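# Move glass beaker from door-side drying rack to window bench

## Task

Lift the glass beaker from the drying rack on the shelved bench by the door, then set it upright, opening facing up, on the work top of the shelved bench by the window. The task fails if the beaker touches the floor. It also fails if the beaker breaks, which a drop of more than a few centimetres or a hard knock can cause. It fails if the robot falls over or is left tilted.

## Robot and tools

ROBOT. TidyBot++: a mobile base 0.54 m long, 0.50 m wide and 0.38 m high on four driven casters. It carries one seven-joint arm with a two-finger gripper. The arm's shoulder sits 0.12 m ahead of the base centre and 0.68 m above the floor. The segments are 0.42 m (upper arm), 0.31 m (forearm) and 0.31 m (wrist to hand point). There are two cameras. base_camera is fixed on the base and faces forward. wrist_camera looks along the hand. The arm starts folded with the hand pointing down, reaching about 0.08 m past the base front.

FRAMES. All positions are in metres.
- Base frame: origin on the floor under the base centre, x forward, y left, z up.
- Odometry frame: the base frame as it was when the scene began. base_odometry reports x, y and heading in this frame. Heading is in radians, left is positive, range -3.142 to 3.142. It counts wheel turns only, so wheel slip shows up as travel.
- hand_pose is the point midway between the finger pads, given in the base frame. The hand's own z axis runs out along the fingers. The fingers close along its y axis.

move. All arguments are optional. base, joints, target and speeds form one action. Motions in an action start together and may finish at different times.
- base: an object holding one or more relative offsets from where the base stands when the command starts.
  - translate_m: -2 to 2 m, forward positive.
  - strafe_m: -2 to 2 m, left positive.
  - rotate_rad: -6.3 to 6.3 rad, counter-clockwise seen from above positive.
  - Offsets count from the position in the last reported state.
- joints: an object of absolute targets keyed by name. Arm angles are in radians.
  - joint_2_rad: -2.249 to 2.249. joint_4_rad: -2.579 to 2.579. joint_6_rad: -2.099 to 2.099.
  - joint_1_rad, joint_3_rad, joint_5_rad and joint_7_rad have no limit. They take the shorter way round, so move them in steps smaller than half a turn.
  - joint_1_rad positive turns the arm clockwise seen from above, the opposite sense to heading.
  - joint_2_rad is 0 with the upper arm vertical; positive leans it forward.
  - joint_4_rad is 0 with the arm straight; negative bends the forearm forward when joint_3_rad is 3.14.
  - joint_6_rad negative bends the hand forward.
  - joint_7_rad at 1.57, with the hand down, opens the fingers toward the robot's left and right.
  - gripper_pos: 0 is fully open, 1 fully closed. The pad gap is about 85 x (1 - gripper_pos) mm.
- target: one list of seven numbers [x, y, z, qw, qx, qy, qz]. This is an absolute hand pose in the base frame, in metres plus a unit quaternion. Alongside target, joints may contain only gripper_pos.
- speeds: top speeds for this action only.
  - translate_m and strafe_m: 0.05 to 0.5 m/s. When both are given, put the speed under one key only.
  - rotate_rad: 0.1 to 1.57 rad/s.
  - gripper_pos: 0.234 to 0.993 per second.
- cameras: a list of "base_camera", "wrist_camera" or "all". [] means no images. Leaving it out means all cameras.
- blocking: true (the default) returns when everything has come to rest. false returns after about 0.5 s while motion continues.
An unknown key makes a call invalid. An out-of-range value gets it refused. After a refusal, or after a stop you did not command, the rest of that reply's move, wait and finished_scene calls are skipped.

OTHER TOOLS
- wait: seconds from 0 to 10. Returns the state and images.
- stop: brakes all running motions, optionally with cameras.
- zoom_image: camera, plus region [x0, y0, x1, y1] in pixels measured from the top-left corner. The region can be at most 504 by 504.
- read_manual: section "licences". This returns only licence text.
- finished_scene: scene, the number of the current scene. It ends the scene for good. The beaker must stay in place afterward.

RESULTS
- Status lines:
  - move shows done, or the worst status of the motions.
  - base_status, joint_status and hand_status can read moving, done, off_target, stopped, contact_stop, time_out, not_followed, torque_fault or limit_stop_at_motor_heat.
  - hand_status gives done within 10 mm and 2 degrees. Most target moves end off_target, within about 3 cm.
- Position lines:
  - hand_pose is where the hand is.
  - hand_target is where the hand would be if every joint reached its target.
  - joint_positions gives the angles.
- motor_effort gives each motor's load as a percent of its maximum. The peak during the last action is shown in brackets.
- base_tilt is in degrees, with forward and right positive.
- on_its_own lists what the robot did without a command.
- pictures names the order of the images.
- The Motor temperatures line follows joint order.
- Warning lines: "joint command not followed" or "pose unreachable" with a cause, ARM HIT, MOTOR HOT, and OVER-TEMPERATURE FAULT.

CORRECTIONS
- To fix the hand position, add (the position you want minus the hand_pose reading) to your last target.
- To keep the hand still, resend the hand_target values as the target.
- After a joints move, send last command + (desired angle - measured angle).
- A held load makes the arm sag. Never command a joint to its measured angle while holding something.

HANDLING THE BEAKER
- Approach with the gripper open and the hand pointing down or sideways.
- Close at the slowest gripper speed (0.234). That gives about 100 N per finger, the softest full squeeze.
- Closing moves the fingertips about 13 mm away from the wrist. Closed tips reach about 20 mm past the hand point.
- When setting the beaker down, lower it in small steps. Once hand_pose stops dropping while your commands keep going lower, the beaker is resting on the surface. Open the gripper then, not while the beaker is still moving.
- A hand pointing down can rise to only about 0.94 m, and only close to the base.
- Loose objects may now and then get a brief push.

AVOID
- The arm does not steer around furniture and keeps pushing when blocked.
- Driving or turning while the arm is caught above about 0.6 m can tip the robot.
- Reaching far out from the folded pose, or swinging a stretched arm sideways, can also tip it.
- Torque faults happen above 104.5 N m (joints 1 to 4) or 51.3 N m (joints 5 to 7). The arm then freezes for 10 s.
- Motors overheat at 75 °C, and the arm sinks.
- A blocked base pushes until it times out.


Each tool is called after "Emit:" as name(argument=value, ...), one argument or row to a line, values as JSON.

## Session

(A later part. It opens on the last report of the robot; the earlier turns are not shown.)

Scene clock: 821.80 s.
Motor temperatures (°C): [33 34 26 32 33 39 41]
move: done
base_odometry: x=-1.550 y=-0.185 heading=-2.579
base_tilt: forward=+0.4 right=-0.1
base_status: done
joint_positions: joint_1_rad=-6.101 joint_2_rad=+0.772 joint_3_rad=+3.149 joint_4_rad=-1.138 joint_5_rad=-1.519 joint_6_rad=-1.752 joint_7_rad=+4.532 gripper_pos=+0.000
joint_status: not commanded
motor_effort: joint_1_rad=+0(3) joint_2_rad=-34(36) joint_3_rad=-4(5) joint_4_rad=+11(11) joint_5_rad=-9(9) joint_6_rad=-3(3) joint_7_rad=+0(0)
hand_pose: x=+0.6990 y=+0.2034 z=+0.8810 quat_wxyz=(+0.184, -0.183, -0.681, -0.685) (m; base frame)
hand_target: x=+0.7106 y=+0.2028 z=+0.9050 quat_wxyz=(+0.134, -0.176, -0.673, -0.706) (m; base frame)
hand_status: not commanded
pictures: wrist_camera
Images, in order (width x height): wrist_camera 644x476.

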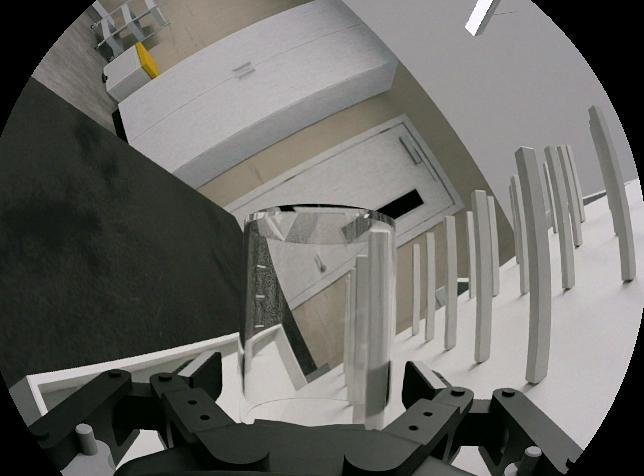

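Emit:
move(
  base={"strafe_m": 0.007},
  speeds={"strafe_m": 0.08},
  cameras=[],
)

Emit:
move(
  joints={"gripper_pos": 0.14},
  speeds={"gripper_pos": 0.234},
  cameras=["wrist_camera"],
)

Emit:
zoom_image(
  camera="wrist_camera",
  region=[180, 180, 460, 460],
)

Scene clock: 838.97 s.
Motor temperatures (°C): [33 34 26 32 33 39 41]
move: done
base_odometry: x=-1.547 y=-0.191 heading=-2.579
base_tilt: forward=+0.4 right=-0.1
base_status: done
joint_positions: joint_1_rad=-6.103 joint_2_rad=+0.772 joint_3_rad=+3.149 joint_4_rad=-1.138 joint_5_rad=-1.519 joint_6_rad=-1.752 joint_7_rad=+4.532 gripper_pos=+0.000
joint_status: not commanded
motor_effort: joint_1_rad=-1(4) joint_2_rad=-34(35) joint_3_rad=-3(5) joint_4_rad=+11(11) joint_5_rad=-8(9) joint_6_rad=-3(3) joint_7_rad=+0(1)
hand_pose: x=+0.6988 y=+0.2041 z=+0.8810 quat_wxyz=(+0.185, -0.182, -0.681, -0.685) (m; base frame)
hand_target: x=+0.7106 y=+0.2028 z=+0.9050 quat_wxyz=(+0.134, -0.176, -0.673, -0.706) (m; base frame)
hand_status: not commanded
pictures: none
No camera images: "cameras" was empty.

Scene clock: 839.87 s.
Motor temperatures (°C): [33 34 26 32 33 39 41]
move: done
base_odometry: x=-1.547 y=-0.191 heading=-2.579
base_tilt: forward=+0.4 right=-0.1
base_status: not commanded
joint_positions: joint_1_rad=-6.103 joint_2_rad=+0.772 joint_3_rad=+3.149 joint_4_rad=-1.138 joint_5_rad=-1.519 joint_6_rad=-1.752 joint_7_rad=+4.532 gripper_pos=+0.140
joint_status: all done
motor_effort: joint_1_rad=-1(1) joint_2_rad=-34(35) joint_3_rad=-4(4) joint_4_rad=+11(11) joint_5_rad=-8(9) joint_6_rad=-3(3) joint_7_rad=+0(0)
hand_pose: x=+0.6988 y=+0.2041 z=+0.8810 quat_wxyz=(+0.185, -0.182, -0.681, -0.685) (m; base frame)
hand_target: x=+0.7106 y=+0.2028 z=+0.9050 quat_wxyz=(+0.134, -0.176, -0.673, -0.706) (m; base frame)
hand_status: not commanded
pictures: wrist_camera
Images, in order (width x height): wrist_camera 644x476.

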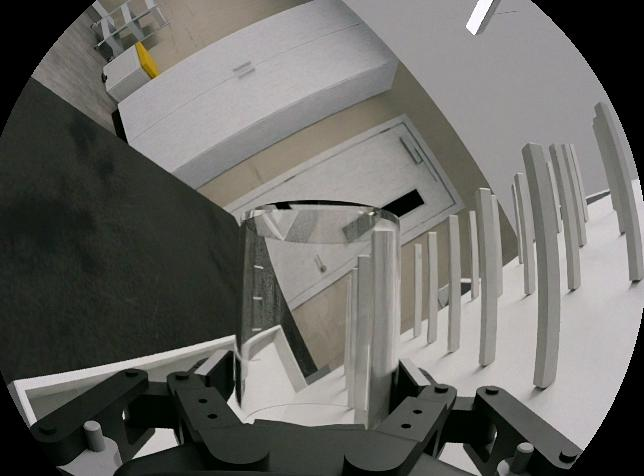

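Scaled by 1.800.

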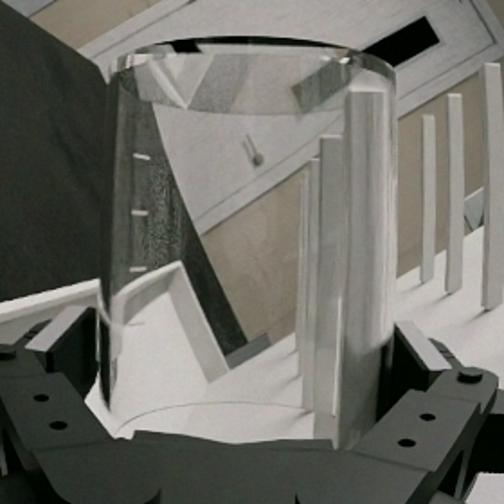

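Emit:
move(
  joints={"gripper_pos": 0.17},
  speeds={"gripper_pos": 0.234},
  cameras=[],
)

Emit:
move(
  joints={"gripper_pos": 0.185},
  speeds={"gripper_pos": 0.234},
  cameras=["wrist_camera"],
)

Emit:
zoom_image(
  camera="wrist_camera",
  region=[180, 180, 460, 460],
)

Scene clock: 846.53 s.
Motor temperatures (°C): [33 34 26 32 33 39 41]
move: done
base_odometry: x=-1.547 y=-0.191 heading=-2.579
base_tilt: forward=+0.4 right=-0.1
base_status: not commanded
joint_positions: joint_1_rad=-6.103 joint_2_rad=+0.772 joint_3_rad=+3.149 joint_4_rad=-1.138 joint_5_rad=-1.523 joint_6_rad=-1.752 joint_7_rad=+4.532 gripper_pos=+0.172
joint_status: all done
motor_effort: joint_1_rad=+0(1) joint_2_rad=-34(35) joint_3_rad=-3(5) joint_4_rad=+11(11) joint_5_rad=-8(8) joint_6_rad=-2(3) joint_7_rad=+0(1)
hand_pose: x=+0.6991 y=+0.2041 z=+0.8820 quat_wxyz=(+0.184, -0.182, -0.680, -0.686) (m; base frame)
hand_target: x=+0.7106 y=+0.2028 z=+0.9050 quat_wxyz=(+0.134, -0.176, -0.673, -0.706) (m; base frame)
hand_status: not commanded
pictures: none
No camera images: "cameras" was empty.

Scene clock: 846.93 s.
Motor temperatures (°C): [33 34 26 32 33 39 41]
move: done
base_odometry: x=-1.547 y=-0.191 heading=-2.579
base_tilt: forward=+0.4 right=-0.1
base_status: not commanded
joint_positions: joint_1_rad=-6.103 joint_2_rad=+0.772 joint_3_rad=+3.149 joint_4_rad=-1.138 joint_5_rad=-1.524 joint_6_rad=-1.752 joint_7_rad=+4.532 gripper_pos=+0.184
joint_status: all done
motor_effort: joint_1_rad=+0(1) joint_2_rad=-35(35) joint_3_rad=-4(4) joint_4_rad=+11(11) joint_5_rad=-8(8) joint_6_rad=-4(4) joint_7_rad=+0(1)
hand_pose: x=+0.6993 y=+0.2041 z=+0.8824 quat_wxyz=(+0.184, -0.182, -0.679, -0.687) (m; base frame)
hand_target: x=+0.7106 y=+0.2028 z=+0.9050 quat_wxyz=(+0.134, -0.176, -0.673, -0.706) (m; base frame)
hand_status: not commanded
pictures: wrist_camera
Images, in order (width x height): wrist_camera 644x476.

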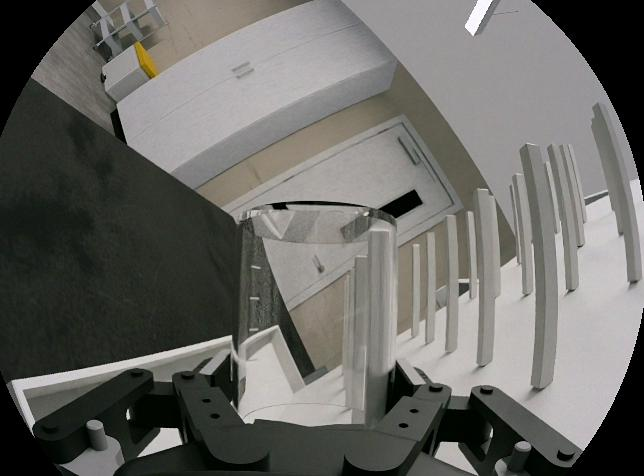

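Scaled by 1.800.

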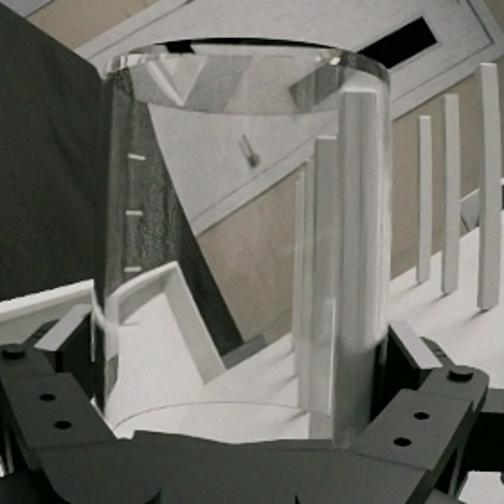

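Emit:
move(
  joints={"gripper_pos": 0.195},
  speeds={"gripper_pos": 0.234},
  cameras=[],
)

Emit:
move(
  joints={"gripper_pos": 0.205},
  speeds={"gripper_pos": 0.234},
  cameras=["wrist_camera"],
)

Emit:
zoom_image(
  camera="wrist_camera",
  region=[180, 180, 460, 460],
)

Scene clock: 854.70 s.
Motor temperatures (°C): [33 34 26 32 33 39 41]
move: done
base_odometry: x=-1.547 y=-0.191 heading=-2.579
base_tilt: forward=+0.4 right=-0.1
base_status: not commanded
joint_positions: joint_1_rad=-6.103 joint_2_rad=+0.772 joint_3_rad=+3.149 joint_4_rad=-1.138 joint_5_rad=-1.525 joint_6_rad=-1.752 joint_7_rad=+4.532 gripper_pos=+0.194
joint_status: all done
motor_effort: joint_1_rad=-1(2) joint_2_rad=-34(35) joint_3_rad=-3(4) joint_4_rad=+11(11) joint_5_rad=-8(8) joint_6_rad=-3(4) joint_7_rad=+0(1)
hand_pose: x=+0.6994 y=+0.2041 z=+0.8827 quat_wxyz=(+0.184, -0.182, -0.679, -0.687) (m; base frame)
hand_target: x=+0.7106 y=+0.2028 z=+0.9050 quat_wxyz=(+0.134, -0.176, -0.673, -0.706) (m; base frame)
hand_status: not commanded
pictures: none
No camera images: "cameras" was empty.

Scene clock: 855.03 s.
Motor temperatures (°C): [33 34 26 32 33 39 41]
move: done
base_odometry: x=-1.547 y=-0.191 heading=-2.579
base_tilt: forward=+0.4 right=-0.1
base_status: not commanded
joint_positions: joint_1_rad=-6.103 joint_2_rad=+0.772 joint_3_rad=+3.149 joint_4_rad=-1.138 joint_5_rad=-1.525 joint_6_rad=-1.752 joint_7_rad=+4.532 gripper_pos=+0.200
joint_status: all done
motor_effort: joint_1_rad=-1(1) joint_2_rad=-35(35) joint_3_rad=-4(4) joint_4_rad=+11(11) joint_5_rad=-8(8) joint_6_rad=-3(4) joint_7_rad=-1(1)
hand_pose: x=+0.6994 y=+0.2041 z=+0.8827 quat_wxyz=(+0.184, -0.182, -0.679, -0.687) (m; base frame)
hand_target: x=+0.7106 y=+0.2028 z=+0.9050 quat_wxyz=(+0.134, -0.176, -0.673, -0.706) (m; base frame)
hand_status: not commanded
pictures: wrist_camera
Images, in order (width x height): wrist_camera 644x476.

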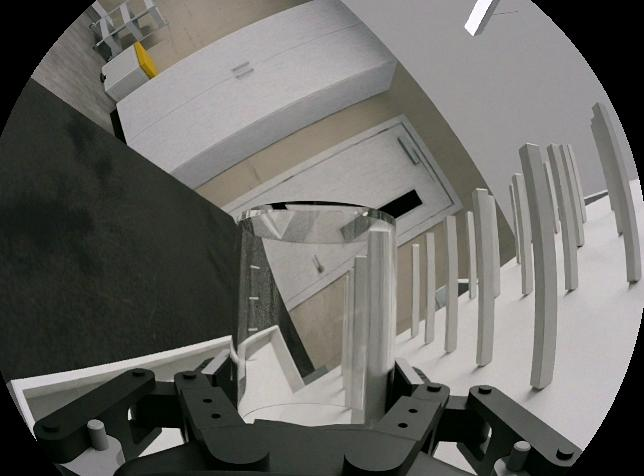

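Scaled by 1.800.

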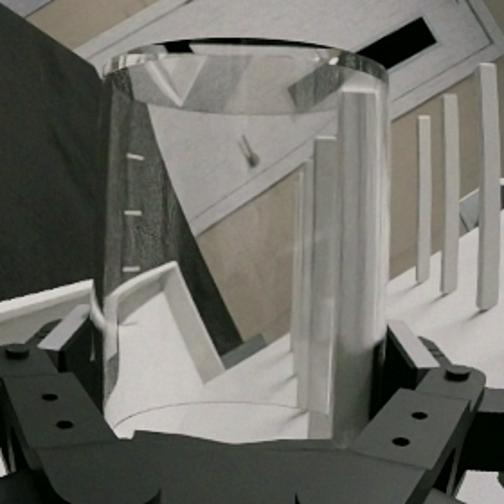

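Emit:
move(
  joints={"gripper_pos": 0.212},
  speeds={"gripper_pos": 0.234},
  cameras=[],
)

Scene clock: 860.40 s.
Motor temperatures (°C): [33 34 26 32 33 39 41]
move: done
base_odometry: x=-1.547 y=-0.191 heading=-2.579
base_tilt: forward=+0.4 right=-0.1
base_status: not commanded
joint_positions: joint_1_rad=-6.103 joint_2_rad=+0.772 joint_3_rad=+3.149 joint_4_rad=-1.138 joint_5_rad=-1.525 joint_6_rad=-1.752 joint_7_rad=+4.532 gripper_pos=+0.205
joint_status: all done
motor_effort: joint_1_rad=-1(1) joint_2_rad=-35(35) joint_3_rad=-4(4) joint_4_rad=+11(11) joint_5_rad=-8(9) joint_6_rad=-3(4) joint_7_rad=+0(1)
hand_pose: x=+0.6994 y=+0.2041 z=+0.8827 quat_wxyz=(+0.184, -0.182, -0.679, -0.687) (m; base frame)
hand_target: x=+0.7106 y=+0.2028 z=+0.9050 quat_wxyz=(+0.134, -0.176, -0.673, -0.706) (m; base frame)
hand_status: not commanded
pictures: none
No camera images: "cameras" was empty.

Emit:
move(
  joints={"joint_4_rad": -1.023, "joint_7_rad": 4.40},
  cameras=["wrist_camera"],
)

Emit:
zoom_image(
  camera="wrist_camera",
  region=[180, 180, 460, 460],
)

Scene clock: 892.27 s.
Motor temperatures (°C): [33 35 26 32 33 39 41]
move: done
base_odometry: x=-1.547 y=-0.191 heading=-2.579
base_tilt: forward=+0.4 right=-0.1
base_status: not commanded
joint_positions: joint_1_rad=-6.103 joint_2_rad=+0.768 joint_3_rad=+3.149 joint_4_rad=-1.065 joint_5_rad=-1.525 joint_6_rad=-1.751 joint_7_rad=+4.466 gripper_pos=+0.209
joint_status: all done
motor_effort: joint_1_rad=+0(1) joint_2_rad=-34(36) joint_3_rad=-3(5) joint_4_rad=+12(14) joint_5_rad=-12(13) joint_6_rad=+1(5) joint_7_rad=-1(2)
hand_pose: x=+0.7052 y=+0.2031 z=+0.9025 quat_wxyz=(+0.179, -0.180, -0.685, -0.683) (m; base frame)
hand_target: x=+0.7198 y=+0.2013 z=+0.9408 quat_wxyz=(+0.154, -0.195, -0.674, -0.696) (m; base frame)
hand_status: not commanded
pictures: wrist_camera
Images, in order (width x height): wrist_camera 644x476.

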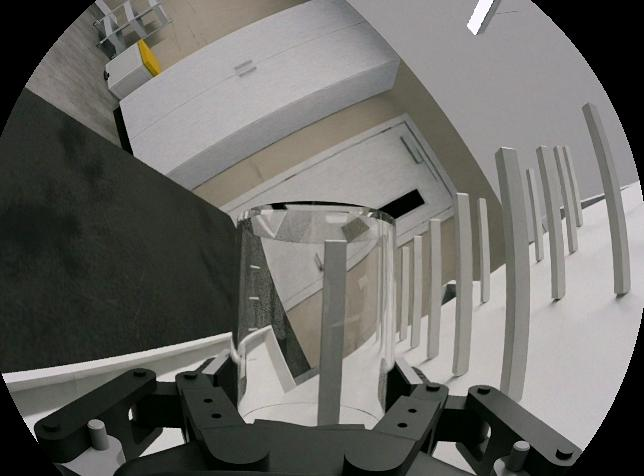

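Scaled by 1.800.

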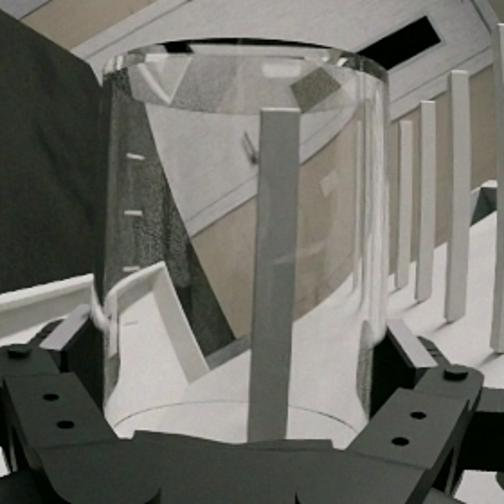

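Emit:
move(
  joints={"joint_4_rad": -0.92, "joint_7_rad": 4.30},
  base={"translate_m": -0.07},
  speeds={"translate_m": 0.1},
  cameras=["wrist_camera"],
)

Emit:
zoom_image(
  camera="wrist_camera",
  region=[180, 180, 460, 460],
)

Scene clock: 908.27 s.
Motor temperatures (°C): [33 35 26 32 33 38 41]
move: done
base_odometry: x=-1.487 y=-0.154 heading=-2.579
base_tilt: forward=+0.4 right=-0.1
base_status: done
joint_positions: joint_1_rad=-6.102 joint_2_rad=+0.768 joint_3_rad=+3.149 joint_4_rad=-0.956 joint_5_rad=-1.525 joint_6_rad=-1.736 joint_7_rad=+4.368 gripper_pos=+0.209
joint_status: all done
motor_effort: joint_1_rad=+0(1) joint_2_rad=-36(39) joint_3_rad=-4(5) joint_4_rad=+12(13) joint_5_rad=-10(11) joint_6_rad=-2(3) joint_7_rad=-1(1)
hand_pose: x=+0.7170 y=+0.2017 z=+0.9291 quat_wxyz=(+0.169, -0.184, -0.692, -0.678) (m; base frame)
hand_target: x=+0.7235 y=+0.2008 z=+0.9687 quat_wxyz=(+0.153, -0.195, -0.679, -0.692) (m; base frame)
hand_status: not commanded
pictures: wrist_camera
Images, in order (width x height): wrist_camera 644x476.

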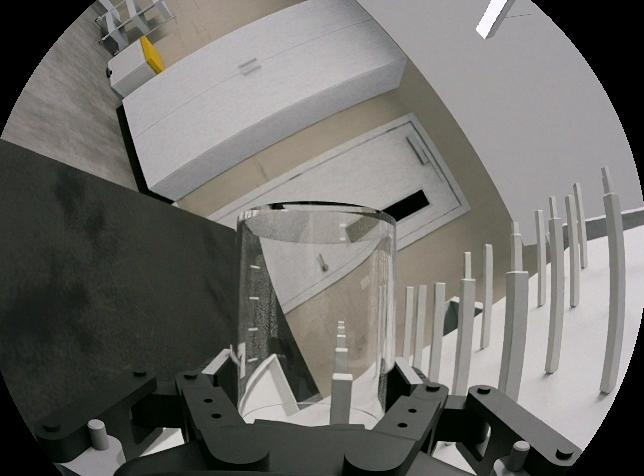

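Scaled by 1.800.

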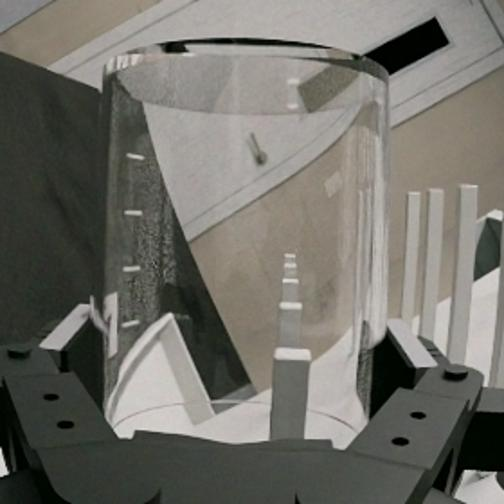

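Emit:
move(
  joints={"joint_4_rad": -0.85, "joint_7_rad": 4.24},
  base={"translate_m": -0.12},
  speeds={"translate_m": 0.15},
  cameras=["wrist_camera"],
)

Scene clock: 917.43 s.
Motor temperatures (°C): [33 35 26 32 33 38 41]
move: done
base_odometry: x=-1.385 y=-0.090 heading=-2.579
base_tilt: forward=+0.3 right=-0.1
base_status: done
joint_positions: joint_1_rad=-6.102 joint_2_rad=+0.768 joint_3_rad=+3.149 joint_4_rad=-0.885 joint_5_rad=-1.525 joint_6_rad=-1.736 joint_7_rad=+4.307 gripper_pos=+0.209
joint_status: all done
motor_effort: joint_1_rad=+0(2) joint_2_rad=-36(39) joint_3_rad=-4(5) joint_4_rad=+12(14) joint_5_rad=-10(10) joint_6_rad=-1(2) joint_7_rad=+0(1)
hand_pose: x=+0.7201 y=+0.2013 z=+0.9476 quat_wxyz=(+0.164, -0.182, -0.696, -0.674) (m; base frame)
hand_target: x=+0.7245 y=+0.2007 z=+0.9879 quat_wxyz=(+0.149, -0.192, -0.683, -0.689) (m; base frame)
hand_status: not commanded
pictures: wrist_camera
Images, in order (width x height): wrist_camera 644x476.

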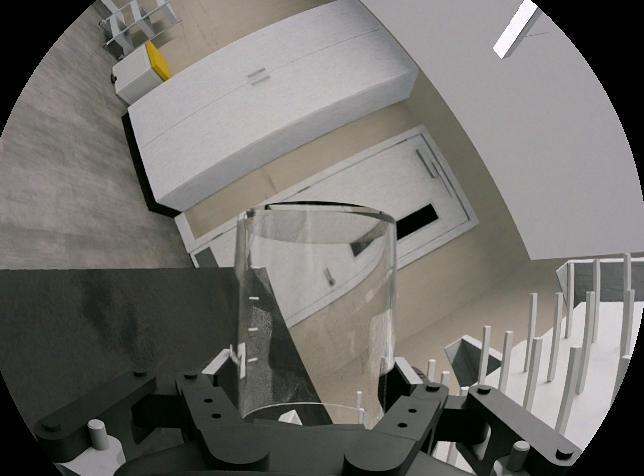

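Emit:
move(
  base={"translate_m": -0.4},
  cameras=["base_camera"],
)

Emit:
move(
  joints={"joint_1_rad": 0.0, "joint_2_rad": -0.17, "joint_4_rad": -2.10, "joint_5_rad": 0.03, "joint_6_rad": 0.5, "joint_7_rad": 4.76},
)

Scene clock: 937.80 s.
Motor temperatures (°C): [33 35 26 32 33 38 41]
move: done
base_odometry: x=-1.047 y=+0.123 heading=-2.579
base_tilt: forward=+0.4 right=-0.1
base_status: done
joint_positions: joint_1_rad=-6.102 joint_2_rad=+0.767 joint_3_rad=+3.149 joint_4_rad=-0.885 joint_5_rad=-1.525 joint_6_rad=-1.736 joint_7_rad=+4.307 gripper_pos=+0.209
joint_status: not commanded
motor_effort: joint_1_rad=+0(2) joint_2_rad=-36(39) joint_3_rad=-5(6) joint_4_rad=+12(13) joint_5_rad=-10(10) joint_6_rad=-1(2) joint_7_rad=+0(1)
hand_pose: x=+0.7199 y=+0.2013 z=+0.9481 quat_wxyz=(+0.164, -0.182, -0.697, -0.674) (m; base frame)
hand_target: x=+0.7245 y=+0.2007 z=+0.9879 quat_wxyz=(+0.149, -0.192, -0.683, -0.689) (m; base frame)
hand_status: not commanded
pictures: base_camera
Images, in order (width x height): base_camera 644x364.

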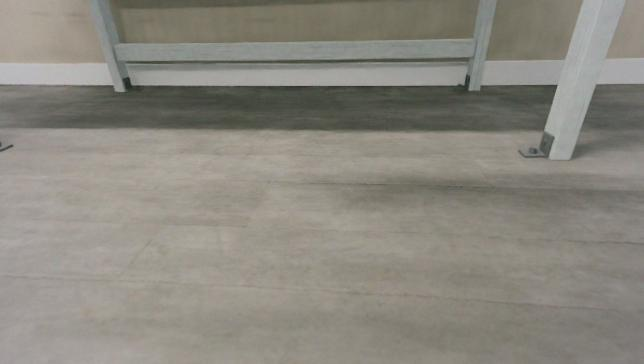

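Scene clock: 941.00 s.
Motor temperatures (°C): [33 35 26 32 33 38 41]
move: done
base_odometry: x=-1.047 y=+0.123 heading=-2.579
base_tilt: forward=+0.4 right=-0.1
base_status: not commanded
joint_positions: joint_1_rad=-6.267 joint_2_rad=-0.132 joint_3_rad=+3.149 joint_4_rad=-2.078 joint_5_rad=-0.015 joint_6_rad=+0.418 joint_7_rad=+4.693 gripper_pos=+0.209
joint_status: all done
motor_effort: joint_1_rad=+0(2) joint_2_rad=-14(38) joint_3_rad=+0(5) joint_4_rad=+17(18) joint_5_rad=+0(11) joint_6_rad=+10(11) joint_7_rad=+0(1)
hand_pose: x=+0.6670 y=-0.0142 z=+0.9971 quat_wxyz=(-0.722, -0.022, -0.691, -0.001) (m; base frame)
hand_target: x=+0.6505 y=-0.0002 z=+1.0296 quat_wxyz=(-0.755, +0.026, -0.655, +0.027) (m; base frame)
hand_status: not commanded
pictures: base_camera, wrist_camera
Images, in order (width x height): base_camera 644x364, wrist_camera 644x476.

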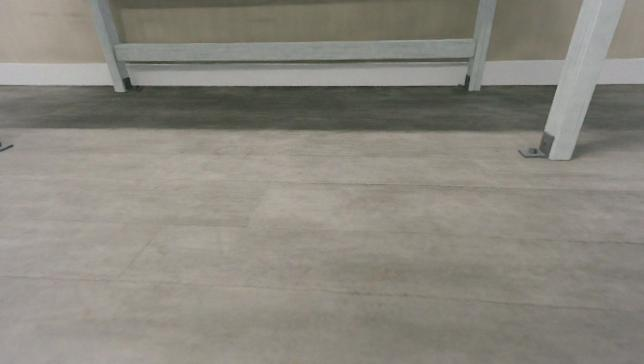

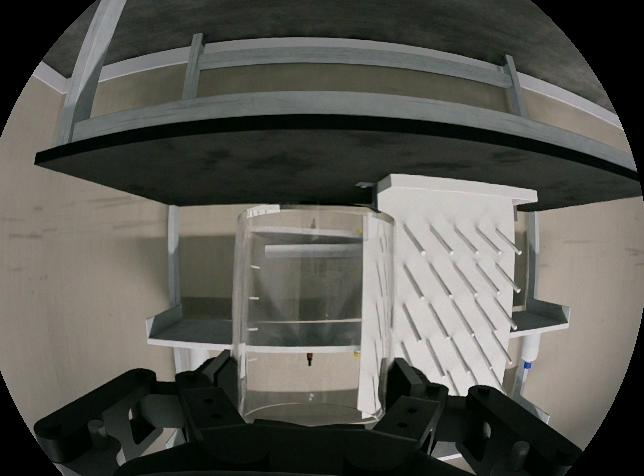

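Emit:
move(
  base={"translate_m": -1.05, "strafe_m": 1.25, "rotate_rad": 3.141},
  speeds={"rotate_rad": 1.0, "translate_m": 0.4},
)

Scene clock: 992.27 s.
Motor temperatures (°C): [32 34 26 31 32 39 40]
move: done
base_odometry: x=+0.508 y=-0.374 heading=+0.563
base_tilt: forward=+0.4 right=-0.1
base_status: done
joint_positions: joint_1_rad=-6.278 joint_2_rad=-0.132 joint_3_rad=+3.153 joint_4_rad=-2.079 joint_5_rad=-0.009 joint_6_rad=+0.424 joint_7_rad=+4.695 gripper_pos=+0.209
joint_status: not commanded
motor_effort: joint_1_rad=-1(4) joint_2_rad=-14(17) joint_3_rad=+0(3) joint_4_rad=+18(18) joint_5_rad=+0(1) joint_6_rad=+11(11) joint_7_rad=+0(0)
hand_pose: x=+0.6669 y=-0.0098 z=+0.9986 quat_wxyz=(-0.724, -0.017, -0.690, -0.002) (m; base frame)
hand_target: x=+0.6505 y=-0.0002 z=+1.0296 quat_wxyz=(-0.755, +0.026, -0.655, +0.027) (m; base frame)
hand_status: not commanded
pictures: base_camera, wrist_camera
Images, in order (width x height): base_camera 644x364, wrist_camera 644x476.

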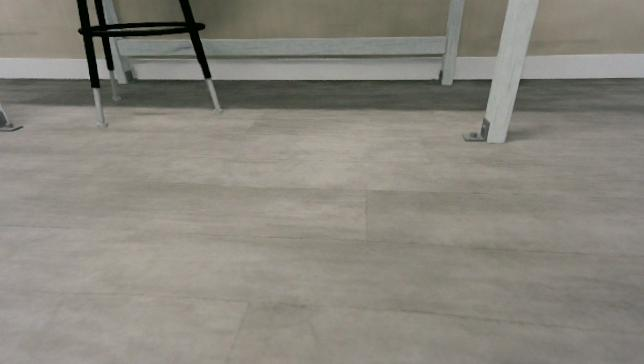

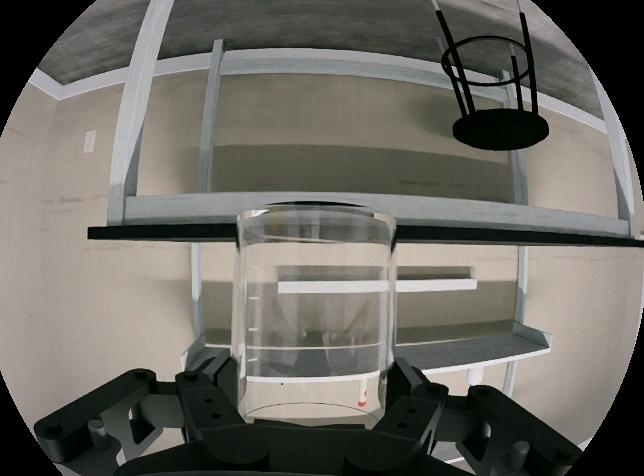

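Emit:
move(
  joints={"joint_4_rad": -1.665, "joint_6_rad": 0.03},
)

Emit:
zoom_image(
  camera="wrist_camera",
  region=[60, 120, 560, 460],
)

Scene clock: 1025.90 s.
Motor temperatures (°C): [32 33 26 31 32 39 40]
move: done
base_odometry: x=+0.508 y=-0.374 heading=+0.563
base_tilt: forward=+0.3 right=-0.1
base_status: not commanded
joint_positions: joint_1_rad=-6.278 joint_2_rad=-0.133 joint_3_rad=+3.153 joint_4_rad=-1.714 joint_5_rad=-0.009 joint_6_rad=+0.093 joint_7_rad=+4.695 gripper_pos=+0.209
joint_status: all done
motor_effort: joint_1_rad=-1(1) joint_2_rad=-15(17) joint_3_rad=+0(1) joint_4_rad=+18(19) joint_5_rad=+0(1) joint_6_rad=+10(11) joint_7_rad=+0(0)
hand_pose: x=+0.6880 y=-0.0094 z=+1.1211 quat_wxyz=(-0.736, -0.016, -0.677, -0.004) (m; base frame)
hand_target: x=+0.6709 y=-0.0049 z=+1.1532 quat_wxyz=(-0.743, +0.022, -0.668, +0.032) (m; base frame)
hand_status: not commanded
pictures: base_camera, wrist_camera
Images, in order (width x height): base_camera 644x364, wrist_camera 644x476.

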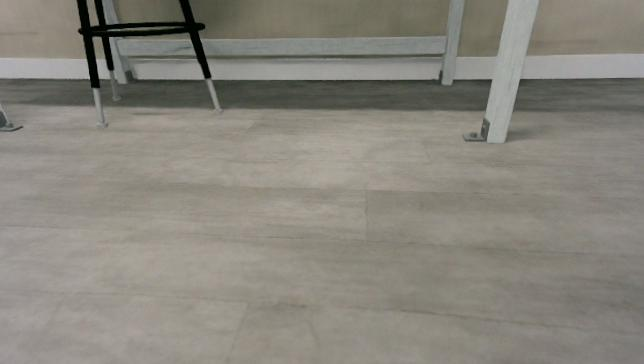

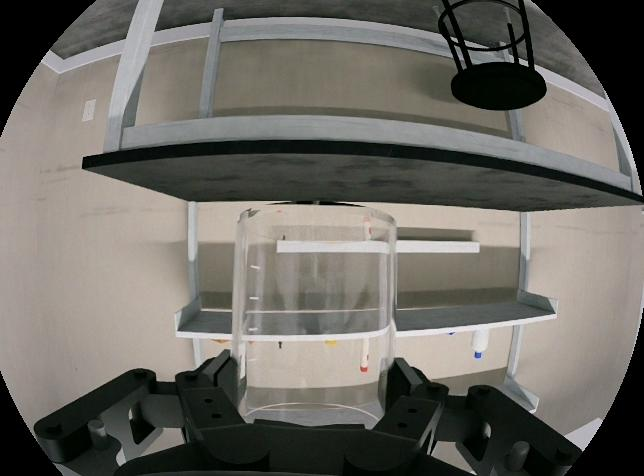

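Scaled by 1.008.

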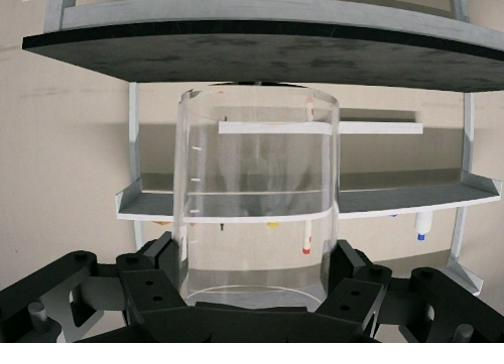

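Emit:
zoom_image(
  camera="wrist_camera",
  region=[210, 180, 430, 440],
)

Scaled by 1.938.

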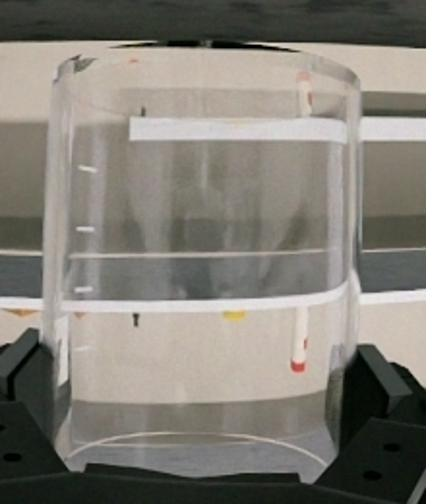

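Emit:
move(
  base={"translate_m": 0.32},
  joints={"joint_6_rad": -0.05},
  speeds={"translate_m": 0.3},
)

Emit:
zoom_image(
  camera="wrist_camera",
  region=[120, 60, 560, 460],
)

Scene clock: 1141.27 s.
Motor temperatures (°C): [32 32 26 32 32 38 40]
move: done
base_odometry: x=+0.779 y=-0.203 heading=+0.562
base_tilt: forward=+0.3 right=-0.1
base_status: done
joint_positions: joint_1_rad=-6.278 joint_2_rad=-0.144 joint_3_rad=+3.153 joint_4_rad=-1.710 joint_5_rad=-0.009 joint_6_rad=-0.002 joint_7_rad=+4.695 gripper_pos=+0.209
joint_status: all done
motor_effort: joint_1_rad=+0(1) joint_2_rad=-15(19) joint_3_rad=+0(1) joint_4_rad=+19(20) joint_5_rad=+0(1) joint_6_rad=+11(12) joint_7_rad=+0(0)
hand_pose: x=+0.6842 y=-0.0091 z=+1.1007 quat_wxyz=(-0.708, -0.016, -0.706, -0.004) (m; base frame)
hand_target: x=+0.6726 y=-0.0056 z=+1.1283 quat_wxyz=(-0.715, +0.022, -0.698, +0.031) (m; base frame)
hand_status: not commanded
pictures: base_camera, wrist_camera
Images, in order (width x height): base_camera 644x364, wrist_camera 644x476.

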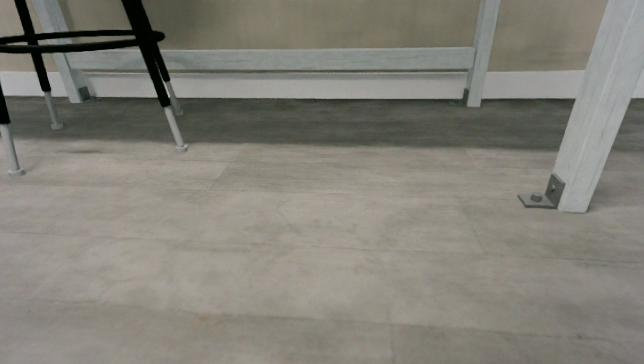

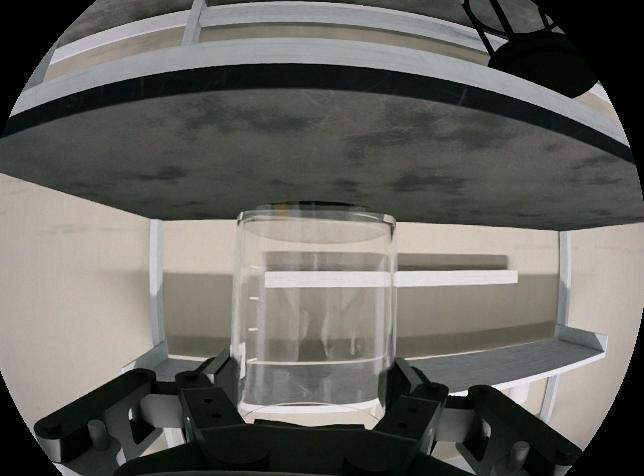

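Scaled by 1.145.

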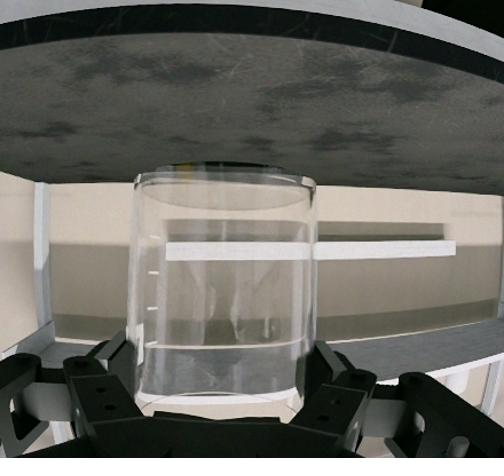

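Emit:
move(
  base={"translate_m": 0.076},
  joints={"joint_7_rad": 4.80},
  speeds={"translate_m": 0.15},
)

Emit:
move(
  joints={"joint_4_rad": -1.889, "joint_6_rad": 0.21},
)

Emit:
zoom_image(
  camera="wrist_camera",
  region=[120, 60, 560, 460],
)

Scene clock: 1183.80 s.
Motor temperatures (°C): [32 32 26 32 32 38 40]
move: done
base_odometry: x=+0.844 y=-0.162 heading=+0.562
base_tilt: forward=+0.4 right=-0.1
base_status: done
joint_positions: joint_1_rad=-6.278 joint_2_rad=-0.149 joint_3_rad=+3.153 joint_4_rad=-1.710 joint_5_rad=-0.009 joint_6_rad=-0.002 joint_7_rad=+4.742 gripper_pos=+0.209
joint_status: all done
motor_effort: joint_1_rad=+0(2) joint_2_rad=-15(19) joint_3_rad=+0(2) joint_4_rad=+18(19) joint_5_rad=+0(0) joint_6_rad=+10(11) joint_7_rad=+0(1)
hand_pose: x=+0.6824 y=-0.0091 z=+1.1032 quat_wxyz=(-0.710, +0.001, -0.705, +0.013) (m; base frame)
hand_target: x=+0.6726 y=-0.0056 z=+1.1283 quat_wxyz=(-0.715, +0.036, -0.697, +0.046) (m; base frame)
hand_status: not commanded
pictures: base_camera, wrist_camera
Images, in order (width x height): base_camera 644x364, wrist_camera 644x476.

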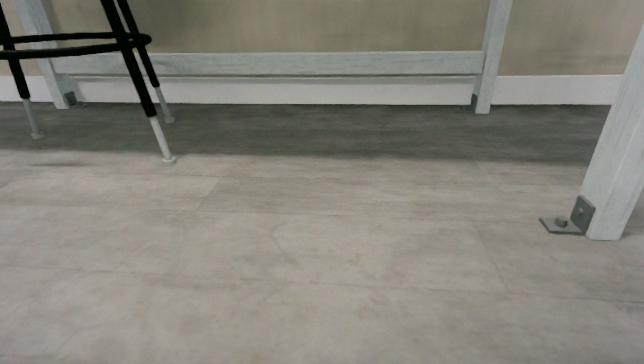

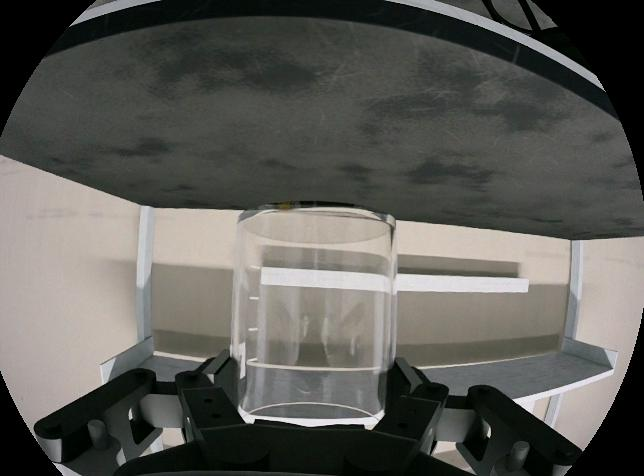

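Scene clock: 1185.07 s.
Motor temperatures (°C): [32 32 26 32 32 38 40]
move: done
base_odometry: x=+0.844 y=-0.162 heading=+0.562
base_tilt: forward=+0.4 right=-0.1
base_status: not commanded
joint_positions: joint_1_rad=-6.278 joint_2_rad=-0.149 joint_3_rad=+3.153 joint_4_rad=-1.873 joint_5_rad=-0.009 joint_6_rad=+0.130 joint_7_rad=+4.742 gripper_pos=+0.209
joint_status: all done
motor_effort: joint_1_rad=+0(1) joint_2_rad=-15(16) joint_3_rad=+0(1) joint_4_rad=+18(20) joint_5_rad=+0(1) joint_6_rad=+10(11) joint_7_rad=+0(0)
hand_pose: x=+0.6786 y=-0.0093 z=+1.0424 quat_wxyz=(-0.698, +0.000, -0.716, +0.013) (m; base frame)
hand_target: x=+0.6696 y=-0.0030 z=+1.0693 quat_wxyz=(-0.727, +0.038, -0.684, +0.044) (m; base frame)
hand_status: not commanded
pictures: base_camera, wrist_camera
Images, in order (width x height): base_camera 644x364, wrist_camera 644x476.

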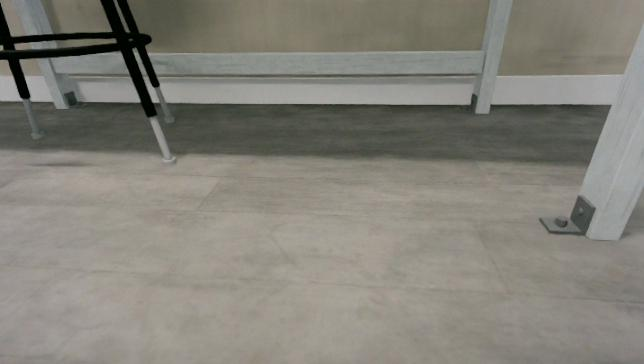

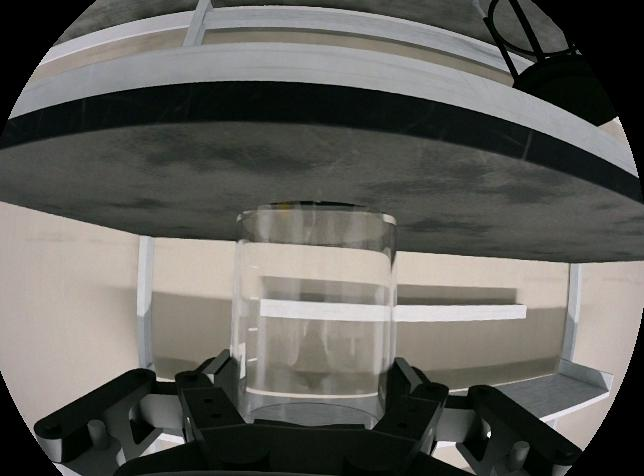

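Scaled by 1.145.

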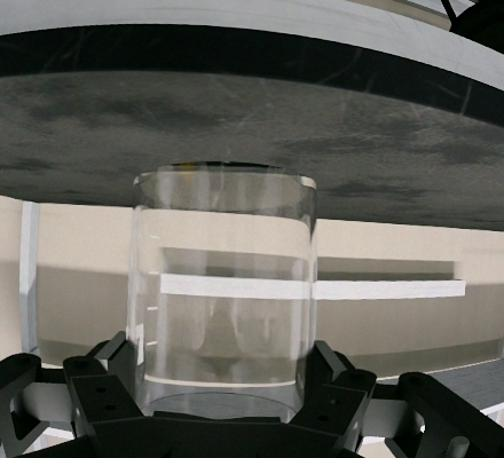

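Emit:
move(
  joints={"joint_4_rad": -1.949, "joint_6_rad": 0.308},
)

Emit:
zoom_image(
  camera="wrist_camera",
  region=[200, 150, 440, 440],
)

Scene clock: 1203.07 s.
Motor temperatures (°C): [32 32 26 32 32 38 40]
move: done
base_odometry: x=+0.844 y=-0.162 heading=+0.562
base_tilt: forward=+0.3 right=-0.1
base_status: not commanded
joint_positions: joint_1_rad=-6.278 joint_2_rad=-0.149 joint_3_rad=+3.153 joint_4_rad=-1.932 joint_5_rad=-0.009 joint_6_rad=+0.231 joint_7_rad=+4.742 gripper_pos=+0.209
joint_status: all done
motor_effort: joint_1_rad=+0(1) joint_2_rad=-14(16) joint_3_rad=+0(1) joint_4_rad=+18(19) joint_5_rad=+0(0) joint_6_rad=+11(11) joint_7_rad=+0(0)
hand_pose: x=+0.6753 y=-0.0095 z=+1.0374 quat_wxyz=(-0.713, +0.000, -0.701, +0.014) (m; base frame)
hand_target: x=+0.6653 y=-0.0021 z=+1.0625 quat_wxyz=(-0.740, +0.038, -0.670, +0.043) (m; base frame)
hand_status: not commanded
pictures: base_camera, wrist_camera
Images, in order (width x height): base_camera 644x364, wrist_camera 644x476.

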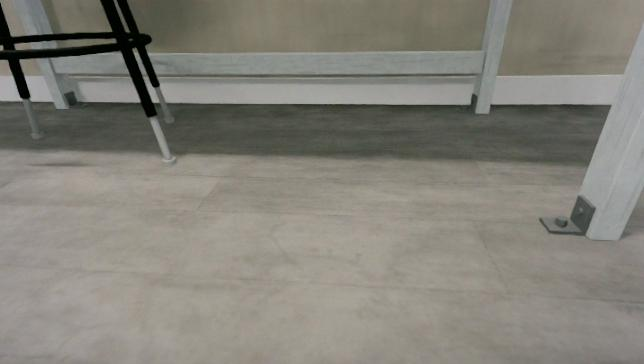

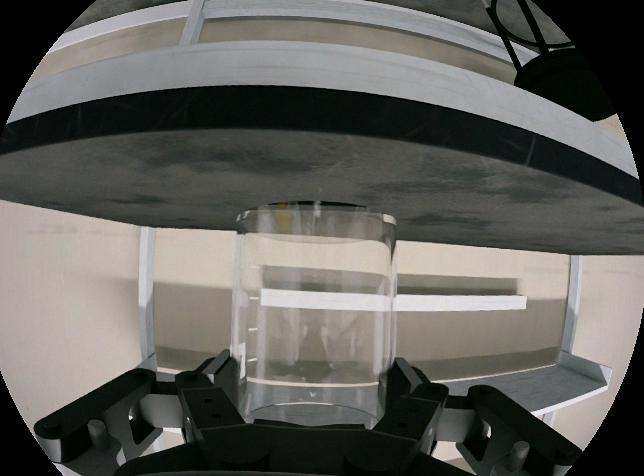

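Scaled by 1.738.

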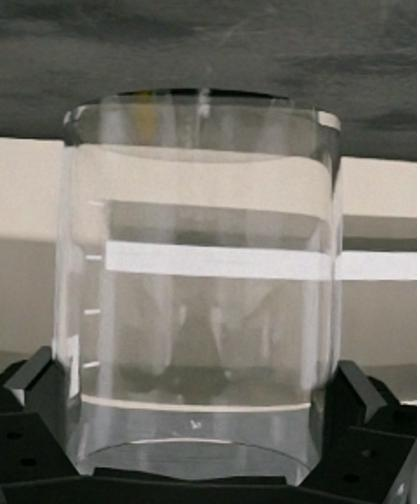

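Emit:
move(
  joints={"joint_4_rad": -1.969, "joint_6_rad": 0.33},
  cameras=[],
)

Emit:
move(
  joints={"joint_4_rad": -1.985, "joint_6_rad": 0.346},
  cameras=["wrist_camera"],
)

Emit:
zoom_image(
  camera="wrist_camera",
  region=[200, 150, 440, 440],
)

Scene clock: 1216.03 s.
Motor temperatures (°C): [32 32 26 32 32 38 40]
move: done
base_odometry: x=+0.844 y=-0.162 heading=+0.562
base_tilt: forward=+0.4 right=-0.1
base_status: not commanded
joint_positions: joint_1_rad=-6.278 joint_2_rad=-0.149 joint_3_rad=+3.153 joint_4_rad=-1.951 joint_5_rad=-0.009 joint_6_rad=+0.255 joint_7_rad=+4.742 gripper_pos=+0.209
joint_status: all done
motor_effort: joint_1_rad=+0(1) joint_2_rad=-15(17) joint_3_rad=+0(1) joint_4_rad=+18(19) joint_5_rad=+0(1) joint_6_rad=+10(11) joint_7_rad=+0(0)
hand_pose: x=+0.6739 y=-0.0095 z=+1.0330 quat_wxyz=(-0.715, +0.000, -0.699, +0.014) (m; base frame)
hand_target: x=+0.6638 y=-0.0019 z=+1.0570 quat_wxyz=(-0.741, +0.038, -0.669, +0.043) (m; base frame)
hand_status: not commanded
pictures: none
No camera images: "cameras" was empty.

Scene clock: 1216.60 s.
Motor temperatures (°C): [32 32 26 32 32 38 40]
move: done
base_odometry: x=+0.844 y=-0.162 heading=+0.562
base_tilt: forward=+0.3 right=-0.1
base_status: not commanded
joint_positions: joint_1_rad=-6.278 joint_2_rad=-0.149 joint_3_rad=+3.153 joint_4_rad=-1.967 joint_5_rad=-0.009 joint_6_rad=+0.271 joint_7_rad=+4.742 gripper_pos=+0.209
joint_status: all done
motor_effort: joint_1_rad=-1(1) joint_2_rad=-15(15) joint_3_rad=+2(2) joint_4_rad=+18(19) joint_5_rad=+0(0) joint_6_rad=+10(11) joint_7_rad=+0(0)
hand_pose: x=+0.6727 y=-0.0095 z=+1.0284 quat_wxyz=(-0.715, +0.000, -0.699, +0.014) (m; base frame)
hand_target: x=+0.6627 y=-0.0017 z=+1.0521 quat_wxyz=(-0.741, +0.038, -0.669, +0.043) (m; base frame)
hand_status: not commanded
pictures: wrist_camera
Images, in order (width x height): wrist_camera 644x476.

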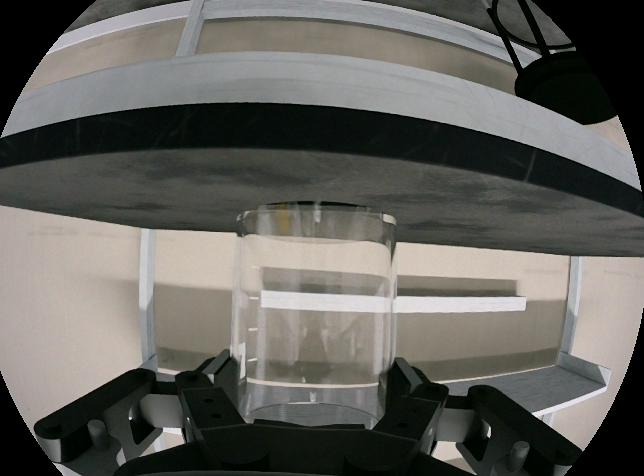

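Scaled by 1.738.

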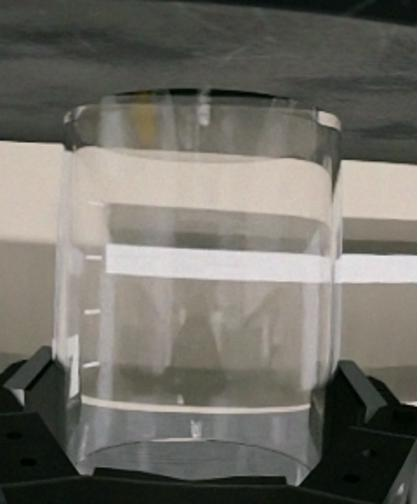

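Emit:
move(
  joints={"joint_4_rad": -1.999, "joint_6_rad": 0.360},
)

Scene clock: 1243.73 s.
Motor temperatures (°C): [32 31 26 32 32 38 40]
move: done
base_odometry: x=+0.844 y=-0.162 heading=+0.562
base_tilt: forward=+0.4 right=-0.1
base_status: not commanded
joint_positions: joint_1_rad=-6.278 joint_2_rad=-0.149 joint_3_rad=+3.153 joint_4_rad=-1.980 joint_5_rad=-0.009 joint_6_rad=+0.285 joint_7_rad=+4.742 gripper_pos=+0.209
joint_status: all done
motor_effort: joint_1_rad=+0(1) joint_2_rad=-15(15) joint_3_rad=+0(1) joint_4_rad=+18(19) joint_5_rad=+0(0) joint_6_rad=+10(11) joint_7_rad=+0(0)
hand_pose: x=+0.6716 y=-0.0096 z=+1.0244 quat_wxyz=(-0.716, +0.000, -0.698, +0.014) (m; base frame)
hand_target: x=+0.6616 y=-0.0016 z=+1.0478 quat_wxyz=(-0.741, +0.039, -0.669, +0.043) (m; base frame)
hand_status: not commanded
pictures: base_camera, wrist_camera
Images, in order (width x height): base_camera 644x364, wrist_camera 644x476.

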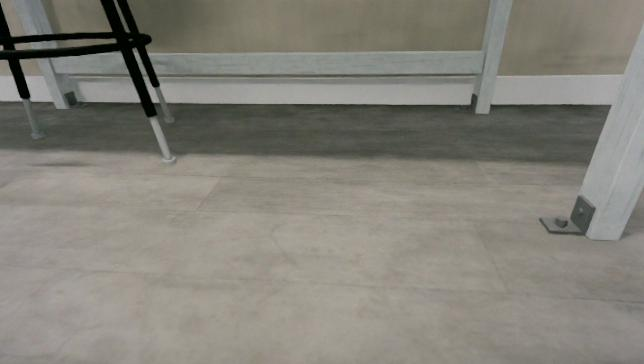

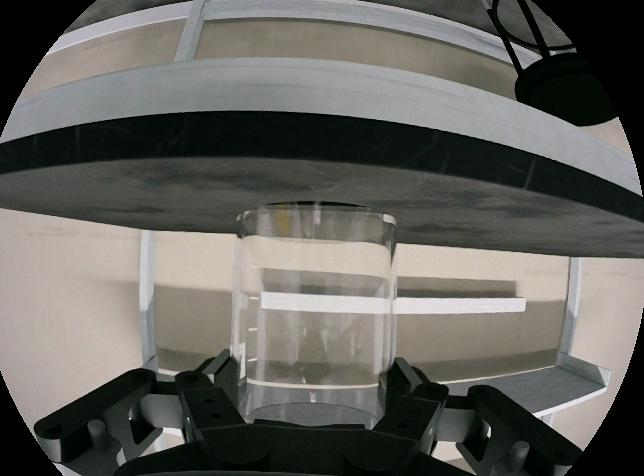

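Emit:
zoom_image(
  camera="wrist_camera",
  region=[200, 170, 440, 450],
)

Scaled by 1.800.

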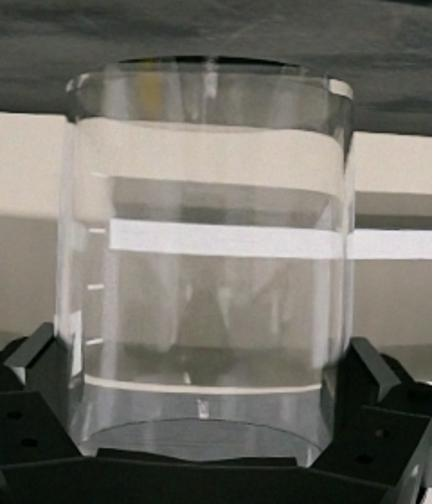

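Emit:
move(
  joints={"joint_4_rad": -2.013, "joint_6_rad": 0.374},
  cameras=["wrist_camera"],
)

Emit:
zoom_image(
  camera="wrist_camera",
  region=[200, 170, 440, 350],
)

Scene clock: 1285.63 s.
Motor temperatures (°C): [32 31 26 32 32 38 40]
move: done
base_odometry: x=+0.844 y=-0.162 heading=+0.562
base_tilt: forward=+0.4 right=-0.1
base_status: not commanded
joint_positions: joint_1_rad=-6.278 joint_2_rad=-0.149 joint_3_rad=+3.153 joint_4_rad=-1.994 joint_5_rad=-0.009 joint_6_rad=+0.299 joint_7_rad=+4.742 gripper_pos=+0.209
joint_status: all done
motor_effort: joint_1_rad=+0(1) joint_2_rad=-15(16) joint_3_rad=+0(1) joint_4_rad=+18(19) joint_5_rad=+0(0) joint_6_rad=+11(11) joint_7_rad=+0(0)
hand_pose: x=+0.6705 y=-0.0096 z=+1.0202 quat_wxyz=(-0.716, +0.000, -0.698, +0.014) (m; base frame)
hand_target: x=+0.6604 y=-0.0014 z=+1.0436 quat_wxyz=(-0.741, +0.039, -0.669, +0.042) (m; base frame)
hand_status: not commanded
pictures: wrist_camera
Images, in order (width x height): wrist_camera 644x476.

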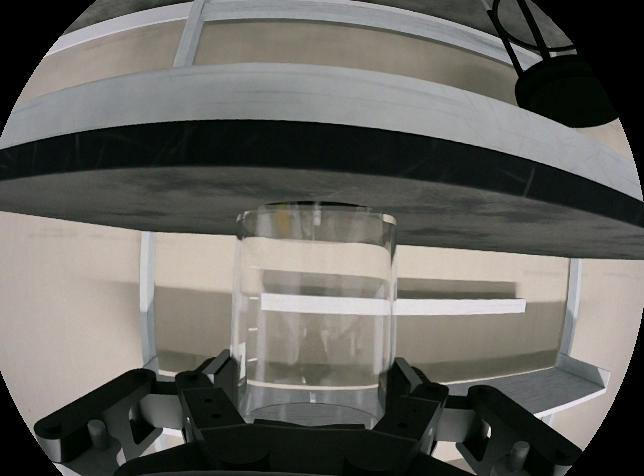

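Scaled by 2.100.

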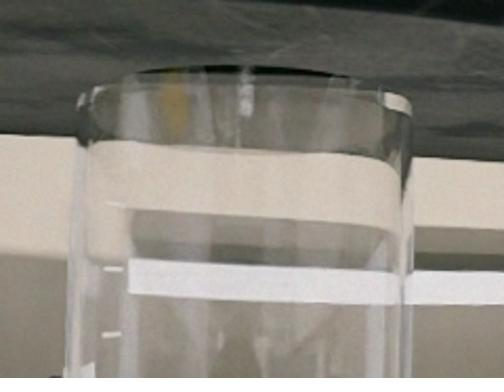

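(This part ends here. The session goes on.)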